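## Task

Move the bolts into the red tote, leaving no item inside it at the end that was not already there at the beginning.

## Robot and tools

Robot: two arms, left_arm and right_arm, each ending in a sixteen-motor hand with index, middle and ring fingers plus a thumb. right_arm has a right hand; left_arm has a mirrored left hand. Each arm has a wrist camera (cam_left_wrist, cam_right_wrist). A fixed camera, cam_high, looks down from a stand behind the arms. All images are 672x504.

Frames. Scene frame: origin on the table surface halfway between the two nominal arm bases, +z up, +x out across the table, left_arm on the +y side. Image left and right do not match these names. Actual bases: left_arm at (-0.004, +0.347, 0) m, right_arm at (-0.034, -0.311, 0) m, each turned slightly about z. Each arm's reported hand pose, velocities and targets, and its wrist camera pose, are in that arm's own base frame. cam_high and the table use the scene frame. Hand point axes: +z points along the straight fingers, +y out of the palm face, +x across the palm away from the thumb on the right hand and toward it on the left. The hand point sits just beyond the index and middle knuckles, in front of the palm. Straight fingertips reach roughly 0.12 m past it. A rigid mast near the wrist on the palm side can strike objects.

execute_actions(actions, cameras). actions is a list of actions run one after another. Each action is a table of 1 to 15 rows, one row per 1/30 s step. Each action always lasts 15 steps (0.5 s); if fewer rows are given, the last row repeats. Every row holds 48 numbers, all in [-1, 1], and both arms are always filled in. The order is: left_arm dx, dy, dz, rx, ry, rz; then the left hand's 16 motor goals; then left current_limit and speed. After that come the same 18+6 numbers for right_arm.

Arm numbers are offsets, not poses. They are measured from that arm's Hand target as it stood when the action began, along that arm's base axes. Every row in one action refers to that same starting point, so rows do not add up inside an action. Each new action starts from the updated target, so repeating a nonzero offset keeps moving the arm. Scale: 1.0 equals 0.6 m for dx, dy, dz, and 180 degrees for rx, ry, rz, which together form one rotation vector about the target position. All zeros re-requests the current target. Per step, the commanded orientation is limited to within 40 degrees of the measured one. The hand often stops short of its target; send the leftover distance as a new offset. The arm sags under load, so command somewhat higher. To stop pressing on something, command back past where the hand now is.

Hand numbers are absolute goals, not offsets. Each goal lies between a hinge's two stops. The 16 come in this order: index_mcp, index_abd, index_pip, index_dip, middle_mcp, middle_abd, middle_pip, middle_dip, ring_mcp, ring_abd, ring_pip, ring_dip, thumb_cmc, thumb_axl, thumb_mcp, thumb_ipl. Moving toward -1 curls fingers toward the palm. The value that makes each hinge straight is: mcp +0.75, abd 0.00, pip +0.58, dip +0.70, thumb_cmc +0.71, thumb_axl +0.68, thumb_mcp +0.23, thumb_ipl +0.17. thumb_cmc toward -1 swings the thumb round in front of the palm. current_limit maps -1..+1 onto 0..550 mA; it is never below 11 mA, and values well under 0 may be too weak to move a finger. speed sets hinge speed as (speed+1)/2 of 8.5 rad/s. Starting values are current_limit +0.4 and speed -0.6. A 0 in a hand slot is a real goal. To leave a hand alone, copy back its hand_goal, hand_current_limit and hand_speed.

cameras: a list of names, ["all"], or []. Images are sent by default only when actions is empty. An unknown name makes the call invalid.

Results per arm include end_effector_position (m), end_effector_quat_wxyz, Hand target, joint positions, velocities ("within noise" when still), and joint torques. Hand results, one entry per motor in the order above, are: hand_goal, hand_measured, hand_current_ma (positive pushes toward -1), and hand_state. The states are moving, goal, blocked (resting off goal while pressing) and overload (shut off). Some intermediate step positions may also be listed. A finger grips only while its goal lies past the object's surface.

zoom_image(camera, region): gives an enlarged view of [x0, y0, x1, y1] in pixels from that camera's latest image. The region may be at most 504x504 and must come from a camera in the newest set of images.

read_manual(section): returns licence text only and does not move anything.

finished_scene(scene): ends scene 1 to 3 for good and starts the next one. The goal must stay satisfied with the robot hands off. Scene 1 is practice.

Avoid the following:
- dropping parts, letting go of parts that are still moving, and slamming, hitting or shoving hard, especially against fixed or heavy items;
- letting anything fall off the table or leaving it there;
- contact between the two arms or hands, including one hand closing on the other's fingers;
- long pushes toward unreachable poses, and keeping arms stretched or loaded, which heat the motors (a MOTOR HOT line appears at 85 °C, and at 100 °C the arm drops);
- finger currents of 495 mA or more for 5 s, which shut that motor down for 10 s.

While thinking, the simulation keeps running on the last command.

Each tool is called after "Request:" as name(argument=value, ...) on one line, values as JSON.

## Session

Request:
execute_actions(actions=[])

Request:
zoom_image(camera="cam_high", region=[250, 100, 600, 400])

Scene clock: 0.00 s.
left_arm: end_effector_position=(+0.4653, -0.6671, +0.2517) hand_goal=(+0.754, +0.000, +0.576, +0.696, +0.754, +0.000, +0.576, +0.696, +0.754, +0.000, +0.576, +0.696, +0.714, +0.678, +0.226, +0.168) hand_measured=(+0.754, +0.000, +0.576, +0.696, +0.754, +0.000, +0.576, +0.696, +0.754, +0.000, +0.576, +0.696, +0.714, +0.678, +0.226, +0.168) hand_current_ma=(+0, +0, +0, +0, +0, +0, +0, +0, +0, +0, +0, +0, +0, +0, +0, +0) hand_state=(goal, goal, goal, goal, goal, goal, goal, goal, goal, goal, goal, goal, goal, goal, goal, goal) hand_current_limit=0.40 hand_speed=-0.60 end_effector_quat_wxyz=(+0.162, +0.904, -0.365, +0.154) | right_arm: end_effector_position=(+0.7107, -0.2612, +0.2835) hand_goal=(+0.754, +0.000, +0.576, +0.696, +0.754, +0.000, +0.576, +0.696, +0.754, +0.000, +0.576, +0.696, +0.714, +0.678, +0.226, +0.168) hand_measured=(+0.754, +0.000, +0.576, +0.696, +0.754, +0.000, +0.576, +0.696, +0.754, +0.000, +0.576, +0.696, +0.714, +0.678, +0.226, +0.168) hand_current_ma=(+0, +0, +0, +0, +0, +0, +0, +0, +0, +0, +0, +0, +0, +0, +0, +0) hand_state=(goal, goal, goal, goal, goal, goal, goal, goal, goal, goal, goal, goal, goal, goal, goal, goal) hand_current_limit=0.40 hand_speed=-0.60 end_effector_quat_wxyz=(-0.477, +0.764, +0.031, +0.433)
Joint positions: left_arm=[-0.827 2.221 2.38 -1.305 0.156 1.478] | right_arm=[-0.551 2.018 2.026 -0.882 -1.346 1.502]
Joint velocities: within noise
Joint torques (N m): no reading
Heat: left arm: hottest elbow 28 °C; right arm: hottest elbow 29 °C.
Hand target: left_arm +0.4682, -0.6702, +0.2612; +0.166, +0.901, -0.365, +0.165 | right_arm +0.7133, -0.2627, +0.3070; -0.468, +0.761, +0.045, +0.447
camera_calibration:
cam_left_wrist: T_world_to_cam=[[-0.087463, 0.909742, -0.405857, 0.71648], [0.560636, 0.381724, 0.734829, -0.233932], [0.823431, -0.163268, -0.54342, -0.228845], [0, 0, 0, 1]] pos_world=[0.382254, -0.599877, 0.33833]
cam_right_wrist: T_world_to_cam=[[-0.213766, -0.113104, -0.970315, 0.425031], [-0.973421, -0.0589104, 0.221317, 0.572741], [-0.0821935, 0.991835, -0.0975047, 0.477963], [0, 0, 0, 1]] pos_world=[0.68766, -0.392248, 0.33226]

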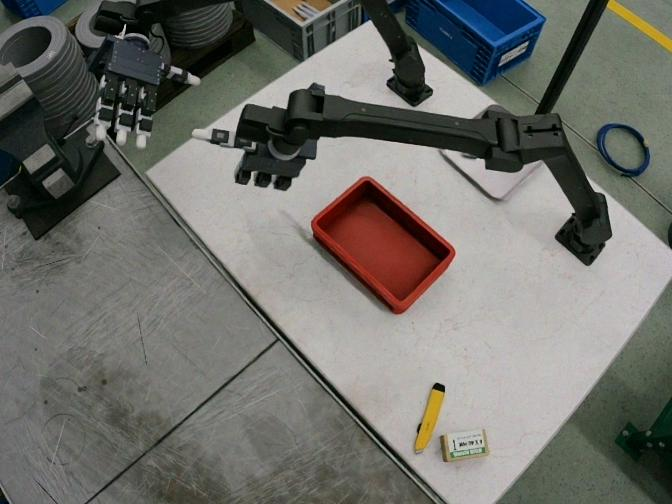

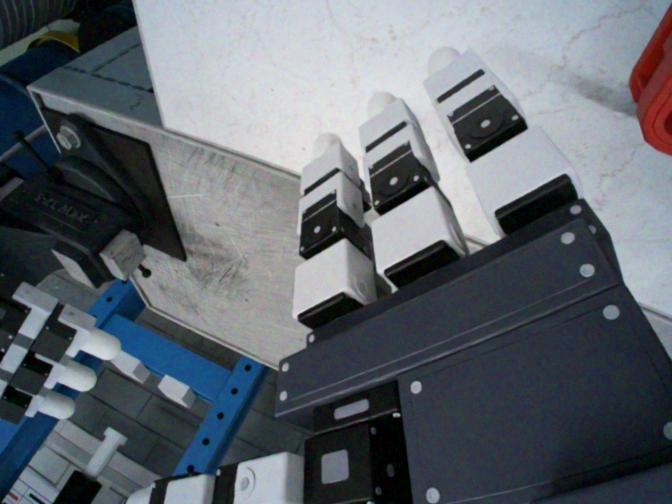

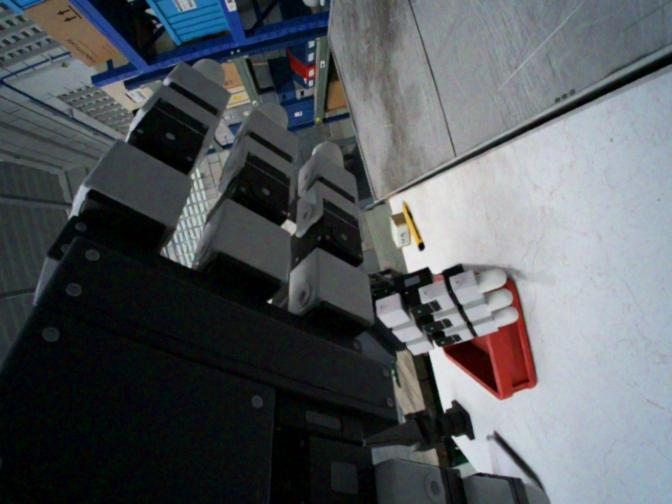

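Scaled by 1.440 from the camera's 672x504 image, which has a finer 960x720 frame.

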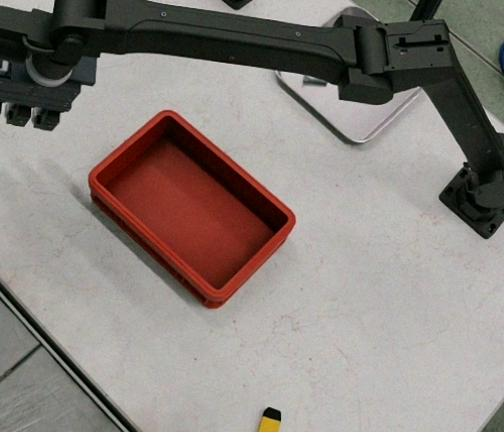

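Request:
execute_actions(actions=[[[-0.139,0.075,0.03,0.0199,0.0157,0.0283,0.754,-0.1,0.576,0.696,0.95,0,0.95,0.95,0.754,0.1,0.576,0.696,0.714,0.678,0.226,0.168,0.4,-0.6,0,0,0,0,0,0,0.754,0,0.576,0.696,0.754,0,0.576,0.696,0.754,0,0.576,0.696,0.714,0.678,0.226,0.168,0.4,-0.6]],[[-0.139,0.075,0.03,0.0199,0.0157,0.0283,0.754,-0.2,0.576,0.696,0.95,0,0.95,0.95,0.754,0.2,0.576,0.696,0.714,0.678,0.226,0.168,0.4,-0.6,0,0,0,0,0,0,0.754,0,0.576,0.696,0.754,0,0.576,0.696,0.754,0,0.576,0.696,0.714,0.678,0.226,0.168,0.4,-0.6]],[[-0.139,0.075,0,0.0199,0.0157,0.0283,0.754,-0.2,0.576,0.696,0.95,0,0.95,0.95,0.754,0.2,0.576,0.696,0.714,0.678,0.226,0.168,0.4,-0.6,0,0,0,0,0,0,0.754,0,0.576,0.696,0.754,0,0.576,0.696,0.754,0,0.576,0.696,0.714,0.678,0.226,0.168,0.4,-0.6]],[[-0.139,0.075,0,0.0199,0.0157,0.0283,0.754,-0.2,0.576,0.696,0.95,0,0.95,0.95,0.754,0.2,0.576,0.696,0.714,0.678,0.226,0.168,0.4,-0.6,0,0,0,0,0,0,0.754,0,0.576,0.696,0.754,0,0.576,0.696,0.754,0,0.576,0.696,0.714,0.678,0.226,0.168,0.4,-0.6]]], cameras=["cam_left_wrist","cam_high"])

Scene clock: 25.53 s.
left_arm: end_effector_position=(+0.1296, -0.4868, +0.2971) hand_goal=(+0.754, -0.200, +0.576, +0.696, +0.950, +0.000, +0.950, +0.950, +0.754, +0.200, +0.576, +0.696, +0.714, +0.678, +0.226, +0.168) hand_measured=(+0.754, -0.198, +0.576, +0.696, +0.946, +0.000, +0.946, +0.946, +0.754, +0.200, +0.576, +0.696, +0.714, +0.678, +0.222, +0.168) hand_current_ma=(+0, +0, +0, +0, -1, +0, -1, +0, +0, +0, +0, +0, +0, +0, -1, +0) hand_state=(goal, goal, goal, goal, goal, goal, goal, goal, goal, goal, goal, goal, goal, goal, goal, goal) hand_current_limit=0.40 hand_speed=-0.60 end_effector_quat_wxyz=(+0.057, +0.975, -0.208, +0.056) | right_arm: end_effector_position=(+0.7107, -0.2612, +0.2835) hand_goal=(+0.754, +0.000, +0.576, +0.696, +0.754, +0.000, +0.576, +0.696, +0.754, +0.000, +0.576, +0.696, +0.714, +0.678, +0.226, +0.168) hand_measured=(+0.750, +0.000, +0.576, +0.696, +0.748, +0.000, +0.576, +0.696, +0.748, +0.000, +0.576, +0.696, +0.708, +0.678, +0.226, +0.168) hand_current_ma=(-22, +0, +3, +0, -26, +0, +3, +0, -26, +0, +3, +0, -21, -3, -1, -1) hand_state=(goal, goal, goal, goal, goal, goal, goal, goal, goal, goal, goal, goal, goal, goal, goal, goal) hand_current_limit=0.40 hand_speed=-0.60 end_effector_quat_wxyz=(-0.477, +0.764, +0.031, +0.433)
Joint positions: left_arm=[-1.239 1.352 1.394 -1.458 -0.036 0.755] | right_arm=[-0.551 2.018 2.026 -0.882 -1.346 1.502]
Joint torques (N m): left_arm=[0.44 -9.47 10.63 0.75 -0.04 0.03] | right_arm=[0.21 -20.13 10.85 1.47 -1.14 -0.04]
Heat: left arm: hottest elbow 31 °C; right arm: hottest elbow 33 °C.
Hand target: left_arm +0.1346, -0.4902, +0.2972; +0.057, +0.976, -0.200, +0.056 | right_arm +0.7133, -0.2627, +0.3070; -0.468, +0.761, +0.045, +0.447
Off the commanded pose: left_arm 0.006 m, 1 deg | right_arm 0.024 m, 3 deg.
Step readings (end_effector_position of left_arm | right_arm):
0: (+0.4653, -0.6671, +0.2517) | (+0.7107, -0.2612, +0.2835)
1: (+0.4629, -0.6639, +0.2473) | (+0.7107, -0.2612, +0.2835)
2: (+0.4535, -0.6510, +0.2383) | (+0.7107, -0.2612, +0.2835)
4: (+0.4247, -0.6274, +0.2276) | (+0.7107, -0.2612, +0.2835)
8: (+0.3845, -0.6151, +0.2490) | (+0.7107, -0.2612, +0.2835)
15: (+0.3723, -0.6246, +0.2933) | (+0.7107, -0.2612, +0.2835)
16: (+0.3702, -0.6216, +0.2888) | (+0.7107, -0.2612, +0.2835)
17: (+0.3639, -0.6093, +0.2790) | (+0.7107, -0.2612, +0.2835)
19: (+0.3374, -0.5844, +0.2642) | (+0.7107, -0.2612, +0.2835)
23: (+0.3017, -0.5744, +0.2764) | (+0.7107, -0.2612, +0.2835)
30: (+0.2910, -0.5776, +0.2976) | (+0.7107, -0.2612, +0.2835)
31: (+0.2880, -0.5750, +0.2929) | (+0.7107, -0.2612, +0.2835)
32: (+0.2829, -0.5640, +0.2853) | (+0.7107, -0.2612, +0.2835)
34: (+0.2545, -0.5411, +0.2723) | (+0.7107, -0.2612, +0.2835)
38: (+0.2111, -0.5320, +0.2834) | (+0.7107, -0.2612, +0.2835)
45: (+0.2080, -0.5317, +0.2962) | (+0.7107, -0.2612, +0.2835)
46: (+0.2050, -0.5292, +0.2938) | (+0.7107, -0.2612, +0.2835)
47: (+0.2005, -0.5196, +0.2880) | (+0.7107, -0.2612, +0.2835)
49: (+0.1706, -0.4994, +0.2786) | (+0.7107, -0.2612, +0.2835)
53: (+0.1226, -0.4889, +0.2897) | (+0.7107, -0.2612, +0.2835)
60: (+0.1266, -0.4871, +0.2971) | (+0.7107, -0.2612, +0.2835)
camera_calibration:
cam_left_wrist: T_world_to_cam=[[-0.445951, 0.883848, -0.141213, 0.496832], [0.557758, 0.397807, 0.728461, -0.137911], [0.700024, 0.246096, -0.670375, 0.354723], [0, 0, 0, 1]] pos_world=[0.0501691, -0.471558, 0.408419]
Images, in order (width x height): cam_high 672x504, cam_left_wrist 672x504.

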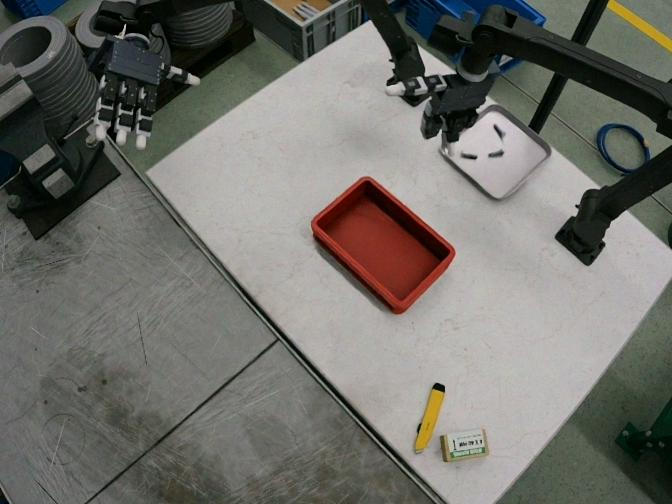

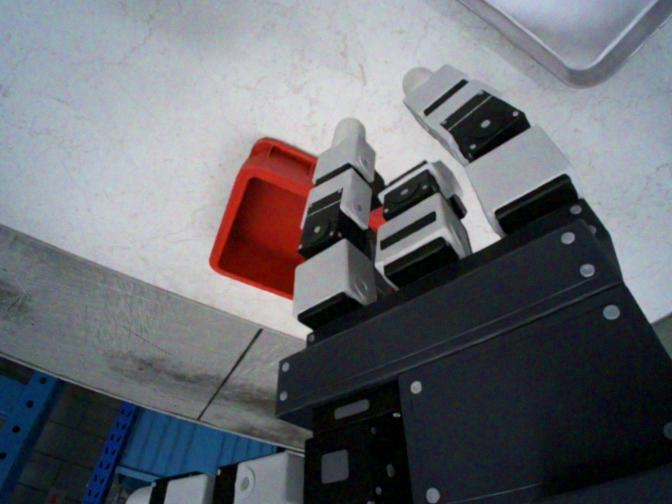

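Request:
zoom_image(camera="cam_high", region=[420, 90, 560, 210])

Scaled by 3.600 from the camera's 672x504 image, which has a finer 960x720 frame.

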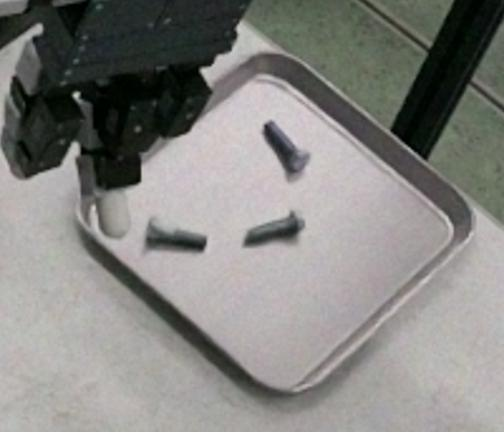

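Request:
execute_actions(actions=[[[-0.1,0.028,-0.03,0.0133,0.0105,0.0189,0.754,-0.2,0.576,0.696,0.95,0,0.95,0.95,0.754,0.2,0.576,0.696,0.714,0.678,0.226,0.168,0.4,-0.6,0,0,0,0,0,0,0.754,0,0.576,0.696,0.754,0,0.576,0.696,0.754,0,0.576,0.696,0.714,0.678,0.226,0.168,0.4,-0.6]],[[-0.1,0.028,-0.03,0.0133,0.0105,0.0189,0.754,-0.2,0.576,0.696,0.95,0,0.95,0.95,0.754,0.2,0.576,0.696,0.714,0.678,0.226,0.168,0.4,-0.6,0,0,0,0,0,0,0.754,0,0.576,0.696,0.754,0,0.576,0.696,0.754,0,0.576,0.696,0.714,0.678,0.226,0.168,0.4,-0.6]],[[-0.1,0.028,-0.03,0.0133,0.0105,0.0189,0.754,-0.2,0.576,0.696,0.95,0,0.95,0.95,0.754,0.2,0.576,0.696,0.714,0.678,0.226,0.168,0.4,-0.6,0,0,0,0,0,0,0.754,0,0.576,0.696,0.754,0,0.576,0.696,0.754,0,0.576,0.696,0.714,0.678,0.226,0.168,0.4,-0.6]]], cameras=["cam_left_wrist","cam_high"])

Request:
zoom_image(camera="cam_left_wrist", region=[120, 0, 540, 240])

Scene clock: 41.40 s.
left_arm: end_effector_position=(-0.0493, -0.4411, +0.2398) hand_goal=(+0.754, -0.200, +0.576, +0.696, +0.950, +0.000, +0.950, +0.950, +0.754, +0.200, +0.576, +0.696, +0.714, +0.678, +0.226, +0.168) hand_measured=(+0.754, -0.198, +0.576, +0.696, +0.946, +0.002, +0.946, +0.946, +0.754, +0.200, +0.576, +0.696, +0.714, +0.678, +0.222, +0.168) hand_current_ma=(+0, +0, +0, +0, -1, +0, -1, +0, +0, +0, +0, +0, +0, +0, -1, +0) hand_state=(goal, goal, goal, goal, goal, goal, goal, goal, goal, goal, goal, goal, goal, goal, goal, goal) hand_current_limit=0.40 hand_speed=-0.60 end_effector_quat_wxyz=(-0.002, +0.993, -0.121, -0.001) | right_arm: end_effector_position=(+0.7107, -0.2612, +0.2835) hand_goal=(+0.754, +0.000, +0.576, +0.696, +0.754, +0.000, +0.576, +0.696, +0.754, +0.000, +0.576, +0.696, +0.714, +0.678, +0.226, +0.168) hand_measured=(+0.750, +0.000, +0.576, +0.696, +0.748, +0.000, +0.576, +0.696, +0.748, +0.000, +0.576, +0.696, +0.708, +0.678, +0.226, +0.168) hand_current_ma=(-22, +0, +3, +0, -26, +0, +3, +0, -26, +0, +3, +0, -21, -3, -1, -1) hand_state=(goal, goal, goal, goal, goal, goal, goal, goal, goal, goal, goal, goal, goal, goal, goal, goal) hand_current_limit=0.40 hand_speed=-0.60 end_effector_quat_wxyz=(-0.477, +0.764, +0.031, +0.433)
Joint positions: left_arm=[-1.712 1.275 1.21 -1.509 0.002 0.101] | right_arm=[-0.551 2.018 2.026 -0.882 -1.346 1.502]
Joint torques (N m): left_arm=[0.44 -9.35 9.42 0.03 -0.03 -0.03] | right_arm=[0.21 -20.13 10.85 1.47 -1.13 -0.04]
Heat: left arm: hottest elbow 33 °C; right arm: hottest elbow 34 °C.
Hand target: left_arm -0.0455, -0.4398, +0.2431; +0.000, +0.994, -0.113, +0.000 | right_arm +0.7133, -0.2627, +0.3070; -0.468, +0.761, +0.045, +0.447
Off the commanded pose: left_arm 0.005 m, 1 deg | right_arm 0.024 m, 3 deg.
Step readings (end_effector_position of left_arm | right_arm):
0: (+0.1296, -0.4868, +0.2971) | (+0.7107, -0.2612, +0.2835)
1: (+0.1278, -0.4857, +0.2949) | (+0.7107, -0.2612, +0.2835)
2: (+0.1235, -0.4831, +0.2911) | (+0.7107, -0.2612, +0.2835)
4: (+0.0970, -0.4766, +0.2803) | (+0.7107, -0.2612, +0.2835)
8: (+0.0620, -0.4754, +0.2727) | (+0.7107, -0.2612, +0.2835)
15: (+0.0690, -0.4752, +0.2732) | (+0.7107, -0.2612, +0.2835)
16: (+0.0673, -0.4738, +0.2714) | (+0.7107, -0.2612, +0.2835)
17: (+0.0628, -0.4710, +0.2687) | (+0.7107, -0.2612, +0.2835)
19: (+0.0362, -0.4631, +0.2607) | (+0.7107, -0.2612, +0.2835)
23: (+0.0010, -0.4581, +0.2559) | (+0.7107, -0.2612, +0.2835)
30: (+0.0088, -0.4583, +0.2559) | (+0.7107, -0.2612, +0.2835)
31: (+0.0073, -0.4572, +0.2546) | (+0.7107, -0.2612, +0.2835)
32: (+0.0015, -0.4547, +0.2523) | (+0.7107, -0.2612, +0.2835)
34: (-0.0264, -0.4477, +0.2454) | (+0.7107, -0.2612, +0.2835)
38: (-0.0603, -0.4402, +0.2398) | (+0.7107, -0.2612, +0.2835)
45: (-0.0513, -0.4410, +0.2398) | (+0.7107, -0.2612, +0.2835)
camera_calibration:
cam_left_wrist: T_world_to_cam=[[-0.602093, 0.79815, 0.0209887, 0.284137], [0.557682, 0.40159, 0.726441, -0.0123899], [0.57138, 0.44909, -0.686908, 0.517435], [0, 0, 0, 1]] pos_world=[-0.117665, -0.454183, 0.358467]
Images, in order (width x height): cam_high 672x504, cam_left_wrist 672x504.

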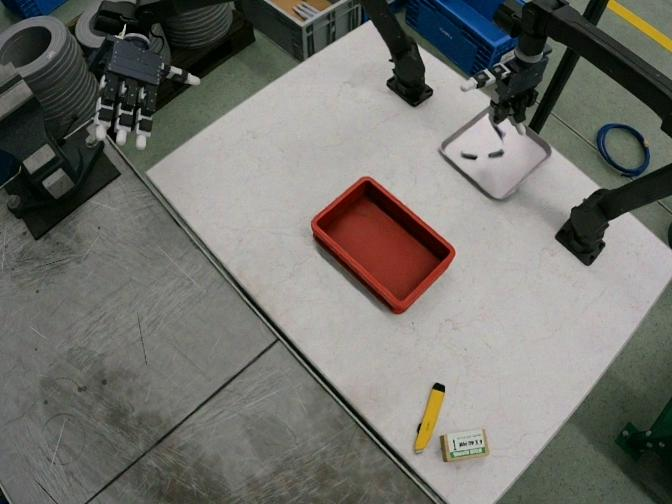

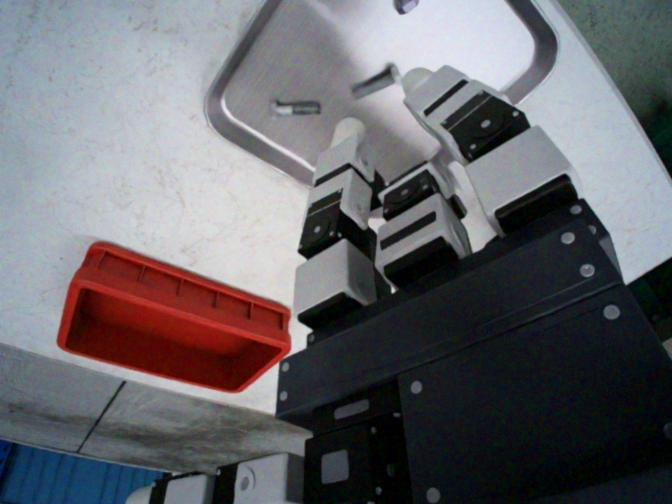

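Scaled by 1.200 from the camera's 672x504 image, which has a finer 960x720 frame.

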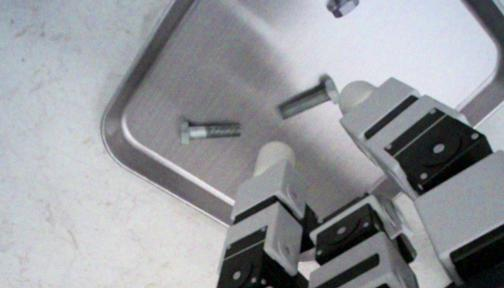

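Request:
execute_actions(actions=[[[0.079,0.0066,0,0,0,0.0969,0.754,-0.27,0.576,0.696,0.95,0,0.95,0.95,0.754,0.27,0.576,0.696,0.714,0.678,0.226,0.168,0.4,-0.6,0,0,0,0,0,0,0.754,0,0.576,0.696,0.754,0,0.576,0.696,0.754,0,0.576,0.696,0.714,0.678,0.226,0.168,0.4,-0.6]],[[0.079,0.0066,-0.03,0,0,0.0969,0.754,-0.27,0.576,0.696,0.95,0,0.95,0.95,0.754,0.27,0.576,0.696,0.714,0.678,0.226,0.168,0.4,-0.6,0,0,0,0,0,0,0.754,0,0.576,0.696,0.754,0,0.576,0.696,0.754,0,0.576,0.696,0.714,0.678,0.226,0.168,0.4,-0.6]],[[0.079,0.0066,-0.06,0,0,0.0969,0.754,-0.27,0.576,0.696,0.95,0,0.95,0.95,0.754,0.27,0.576,0.696,0.714,0.678,0.226,0.168,0.4,-0.6,0,0,0,0,0,0,0.754,0,0.576,0.696,0.754,0,0.576,0.696,0.754,0,0.576,0.696,0.714,0.678,0.226,0.168,0.4,-0.6]]], cameras=["cam_left_wrist"])

Request:
zoom_image(camera="cam_left_wrist", region=[200, 0, 536, 200])

Scene clock: 53.17 s.
left_arm: end_effector_position=(+0.0975, -0.4256, +0.1875) hand_goal=(+0.754, -0.270, +0.576, +0.696, +0.950, +0.000, +0.950, +0.950, +0.754, +0.270, +0.576, +0.696, +0.714, +0.678, +0.226, +0.168) hand_measured=(+0.754, -0.268, +0.576, +0.696, +0.946, +0.002, +0.946, +0.946, +0.754, +0.266, +0.576, +0.696, +0.712, +0.678, +0.222, +0.168) hand_current_ma=(+0, +0, +0, +0, +0, +0, +0, +0, +0, +0, +0, +0, +0, +0, -1, +0) hand_state=(goal, goal, goal, goal, goal, goal, goal, goal, goal, goal, goal, goal, goal, goal, goal, goal) hand_current_limit=0.40 hand_speed=-0.60 end_effector_quat_wxyz=(-0.005, +0.943, +0.334, +0.001) | right_arm: end_effector_position=(+0.7107, -0.2612, +0.2835) hand_goal=(+0.754, +0.000, +0.576, +0.696, +0.754, +0.000, +0.576, +0.696, +0.754, +0.000, +0.576, +0.696, +0.714, +0.678, +0.226, +0.168) hand_measured=(+0.750, +0.000, +0.576, +0.696, +0.748, +0.000, +0.576, +0.696, +0.748, +0.000, +0.576, +0.696, +0.708, +0.678, +0.226, +0.168) hand_current_ma=(-22, +0, +3, +0, -26, +0, +3, +0, -26, +0, +3, +0, -21, -3, -1, -1) hand_state=(goal, goal, goal, goal, goal, goal, goal, goal, goal, goal, goal, goal, goal, goal, goal, goal) hand_current_limit=0.40 hand_speed=-0.60 end_effector_quat_wxyz=(-0.477, +0.764, +0.031, +0.433)
Joint positions: left_arm=[-1.499 1.346 1.138 -1.373 0.001 -0.608] | right_arm=[-0.551 2.018 2.026 -0.882 -1.346 1.502]
Joint torques (N m): left_arm=[-0.21 -9.41 9.21 0.55 -0.01 -0.06] | right_arm=[0.26 -20.13 10.85 1.47 -1.13 -0.04]
Heat: left arm: hottest elbow 34 °C; right arm: hottest elbow 35 °C.
Hand target: left_arm +0.0968, -0.4280, +0.1892; +0.000, +0.941, +0.337, +0.000 | right_arm +0.7133, -0.2627, +0.3070; -0.468, +0.761, +0.045, +0.447
Off the commanded pose: left_arm 0.003 m, 1 deg | right_arm 0.024 m, 3 deg.
Step readings (end_effector_position of left_arm | right_arm):
0: (-0.0493, -0.4411, +0.2398) | (+0.7107, -0.2612, +0.2835)
1: (-0.0451, -0.4411, +0.2398) | (+0.7107, -0.2612, +0.2835)
2: (-0.0387, -0.4404, +0.2396) | (+0.7107, -0.2612, +0.2835)
4: (-0.0222, -0.4399, +0.2397) | (+0.7107, -0.2612, +0.2835)
8: (-0.0017, -0.4389, +0.2400) | (+0.7107, -0.2612, +0.2835)
15: (+0.0016, -0.4379, +0.2400) | (+0.7107, -0.2612, +0.2835)
16: (+0.0055, -0.4373, +0.2392) | (+0.7107, -0.2612, +0.2835)
17: (+0.0115, -0.4366, +0.2372) | (+0.7107, -0.2612, +0.2835)
19: (+0.0268, -0.4338, +0.2328) | (+0.7107, -0.2612, +0.2835)
23: (+0.0461, -0.4300, +0.2299) | (+0.7107, -0.2612, +0.2835)
30: (+0.0492, -0.4288, +0.2299) | (+0.7107, -0.2612, +0.2835)
31: (+0.0527, -0.4283, +0.2281) | (+0.7107, -0.2612, +0.2835)
32: (+0.0585, -0.4296, +0.2245) | (+0.7107, -0.2612, +0.2835)
34: (+0.0745, -0.4291, +0.2128) | (+0.7107, -0.2612, +0.2835)
38: (+0.0946, -0.4272, +0.1910) | (+0.7107, -0.2612, +0.2835)
45: (+0.0970, -0.4263, +0.1875) | (+0.7107, -0.2612, +0.2835)
camera_calibration:
cam_left_wrist: T_world_to_cam=[[-0.999823, 0.00161813, 0.0187188, 0.0614342], [0.0148223, 0.680174, 0.732901, 0.107788], [-0.0115461, 0.733049, -0.680078, 0.567023], [0, 0, 0, 1]] pos_world=[0.0663726, -0.489069, 0.305471]
Images, in order (width x height): cam_left_wrist 672x504.

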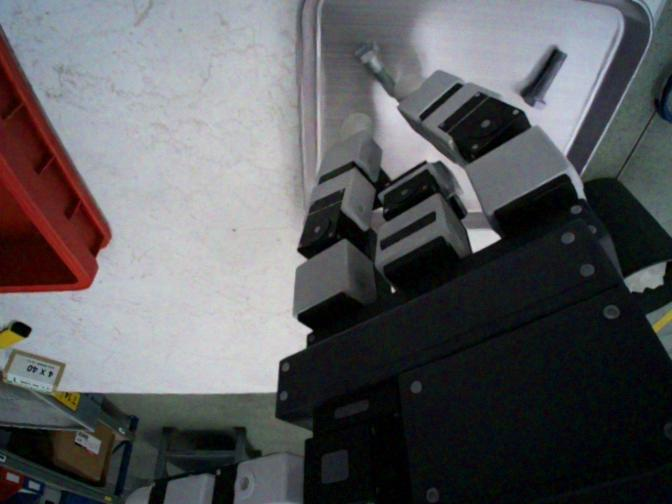

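Scaled by 1.500 from the camera's 672x504 image, which has a finer 960x720 frame.

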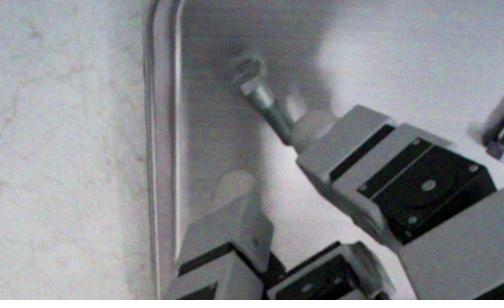

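Request:
execute_actions(actions=[[[-0.0033,-0.006,-0.05,0,0,-0.005,0.754,-0.27,0.576,0.696,0.95,0,0.95,0.95,0.754,0.27,0.576,0.696,0.714,0.678,0.226,0.168,0.4,-0.6,0,0,0,0,0,0,0.754,0,0.576,0.696,0.754,0,0.576,0.696,0.754,0,0.576,0.696,0.714,0.678,0.226,0.168,0.4,-0.6]],[[0,0,-0.035,0,0,0,0.754,-0.27,0.576,0.696,0.95,0,0.95,0.95,0.754,0.27,0.576,0.696,0.714,0.678,0.226,0.168,0.4,-0.6,0,0,0,0,0,0,0.754,0,0.576,0.696,0.754,0,0.576,0.696,0.754,0,0.576,0.696,0.714,0.678,0.226,0.168,0.4,-0.6]]], cameras=["cam_left_wrist"])

Request:
zoom_image(camera="cam_left_wrist", region=[200, 0, 536, 200])

Scene clock: 64.40 s.
left_arm: end_effector_position=(+0.0976, -0.4283, +0.1417) hand_goal=(+0.754, -0.270, +0.576, +0.696, +0.950, +0.000, +0.950, +0.950, +0.754, +0.270, +0.576, +0.696, +0.714, +0.678, +0.226, +0.168) hand_measured=(+0.754, -0.268, +0.576, +0.696, +0.946, +0.002, +0.946, +0.946, +0.754, +0.266, +0.576, +0.696, +0.712, +0.678, +0.222, +0.168) hand_current_ma=(+0, +0, +0, +0, +0, +0, +0, +0, +0, +0, +0, +0, +0, +0, -1, +0) hand_state=(goal, goal, goal, goal, goal, goal, goal, goal, goal, goal, goal, goal, goal, goal, goal, goal) hand_current_limit=0.40 hand_speed=-0.60 end_effector_quat_wxyz=(+0.000, +0.943, +0.334, +0.000) | right_arm: end_effector_position=(+0.7107, -0.2612, +0.2835) hand_goal=(+0.754, +0.000, +0.576, +0.696, +0.754, +0.000, +0.576, +0.696, +0.754, +0.000, +0.576, +0.696, +0.714, +0.678, +0.226, +0.168) hand_measured=(+0.750, +0.000, +0.576, +0.696, +0.748, +0.000, +0.576, +0.696, +0.748, +0.000, +0.576, +0.696, +0.708, +0.678, +0.226, +0.168) hand_current_ma=(-22, +0, +3, +0, -26, +0, +3, +0, -26, +0, +3, +0, -21, -3, -1, -1) hand_state=(goal, goal, goal, goal, goal, goal, goal, goal, goal, goal, goal, goal, goal, goal, goal, goal) hand_current_limit=0.40 hand_speed=-0.60 end_effector_quat_wxyz=(-0.477, +0.764, +0.031, +0.433)
Joint positions: left_arm=[-1.499 1.38 1.044 -1.234 0.001 -0.609] | right_arm=[-0.551 2.018 2.026 -0.882 -1.346 1.502]
Joint torques (N m): left_arm=[-0.5 -8.94 8.65 0.62 -0.03 0.09] | right_arm=[0.21 -20.13 10.85 1.47 -1.13 -0.04]
Heat: left arm: hottest elbow 34 °C; right arm: hottest elbow 36 °C.
Hand target: left_arm +0.0948, -0.4314, +0.1380; +0.000, +0.944, +0.330, +0.000 | right_arm +0.7133, -0.2627, +0.3070; -0.468, +0.761, +0.045, +0.447
Off the commanded pose: left_arm 0.006 m, 1 deg | right_arm 0.024 m, 3 deg.
Step readings (end_effector_position of left_arm | right_arm):
0: (+0.0976, -0.4256, +0.1875) | (+0.7107, -0.2612, +0.2835)
1: (+0.0976, -0.4262, +0.1856) | (+0.7107, -0.2612, +0.2835)
2: (+0.0976, -0.4288, +0.1831) | (+0.7107, -0.2612, +0.2835)
4: (+0.0977, -0.4293, +0.1734) | (+0.7107, -0.2612, +0.2835)
8: (+0.0975, -0.4267, +0.1620) | (+0.7107, -0.2612, +0.2835)
15: (+0.0976, -0.4278, +0.1616) | (+0.7107, -0.2612, +0.2835)
16: (+0.0976, -0.4283, +0.1602) | (+0.7107, -0.2612, +0.2835)
17: (+0.0977, -0.4301, +0.1582) | (+0.7107, -0.2612, +0.2835)
19: (+0.0977, -0.4302, +0.1510) | (+0.7107, -0.2612, +0.2835)
23: (+0.0975, -0.4277, +0.1422) | (+0.7107, -0.2612, +0.2835)
30: (+0.0976, -0.4283, +0.1417) | (+0.7107, -0.2612, +0.2835)
camera_calibration:
cam_left_wrist: T_world_to_cam=[[-0.99984, 0.00178221, 0.0177796, 0.0626082], [0.0141171, 0.688776, 0.724837, 0.148175], [-0.0109543, 0.724972, -0.688691, 0.535628], [0, 0, 0, 1]] pos_world=[0.0663739, -0.490486, 0.260367]
Images, in order (width x height): cam_left_wrist 672x504.

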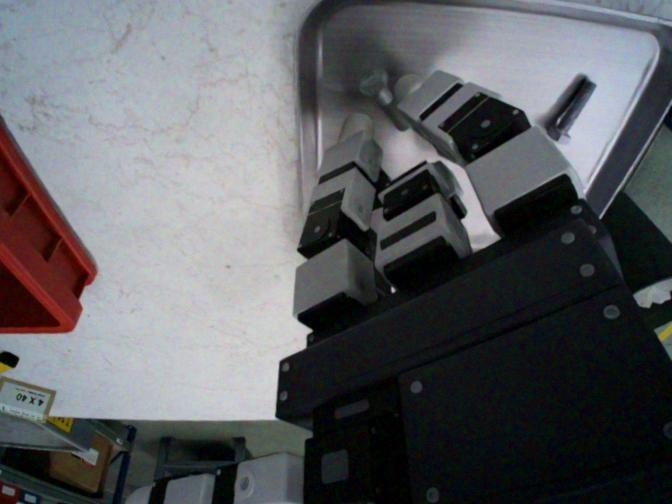

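Scaled by 1.500 from the camera's 672x504 image, which has a finer 960x720 frame.

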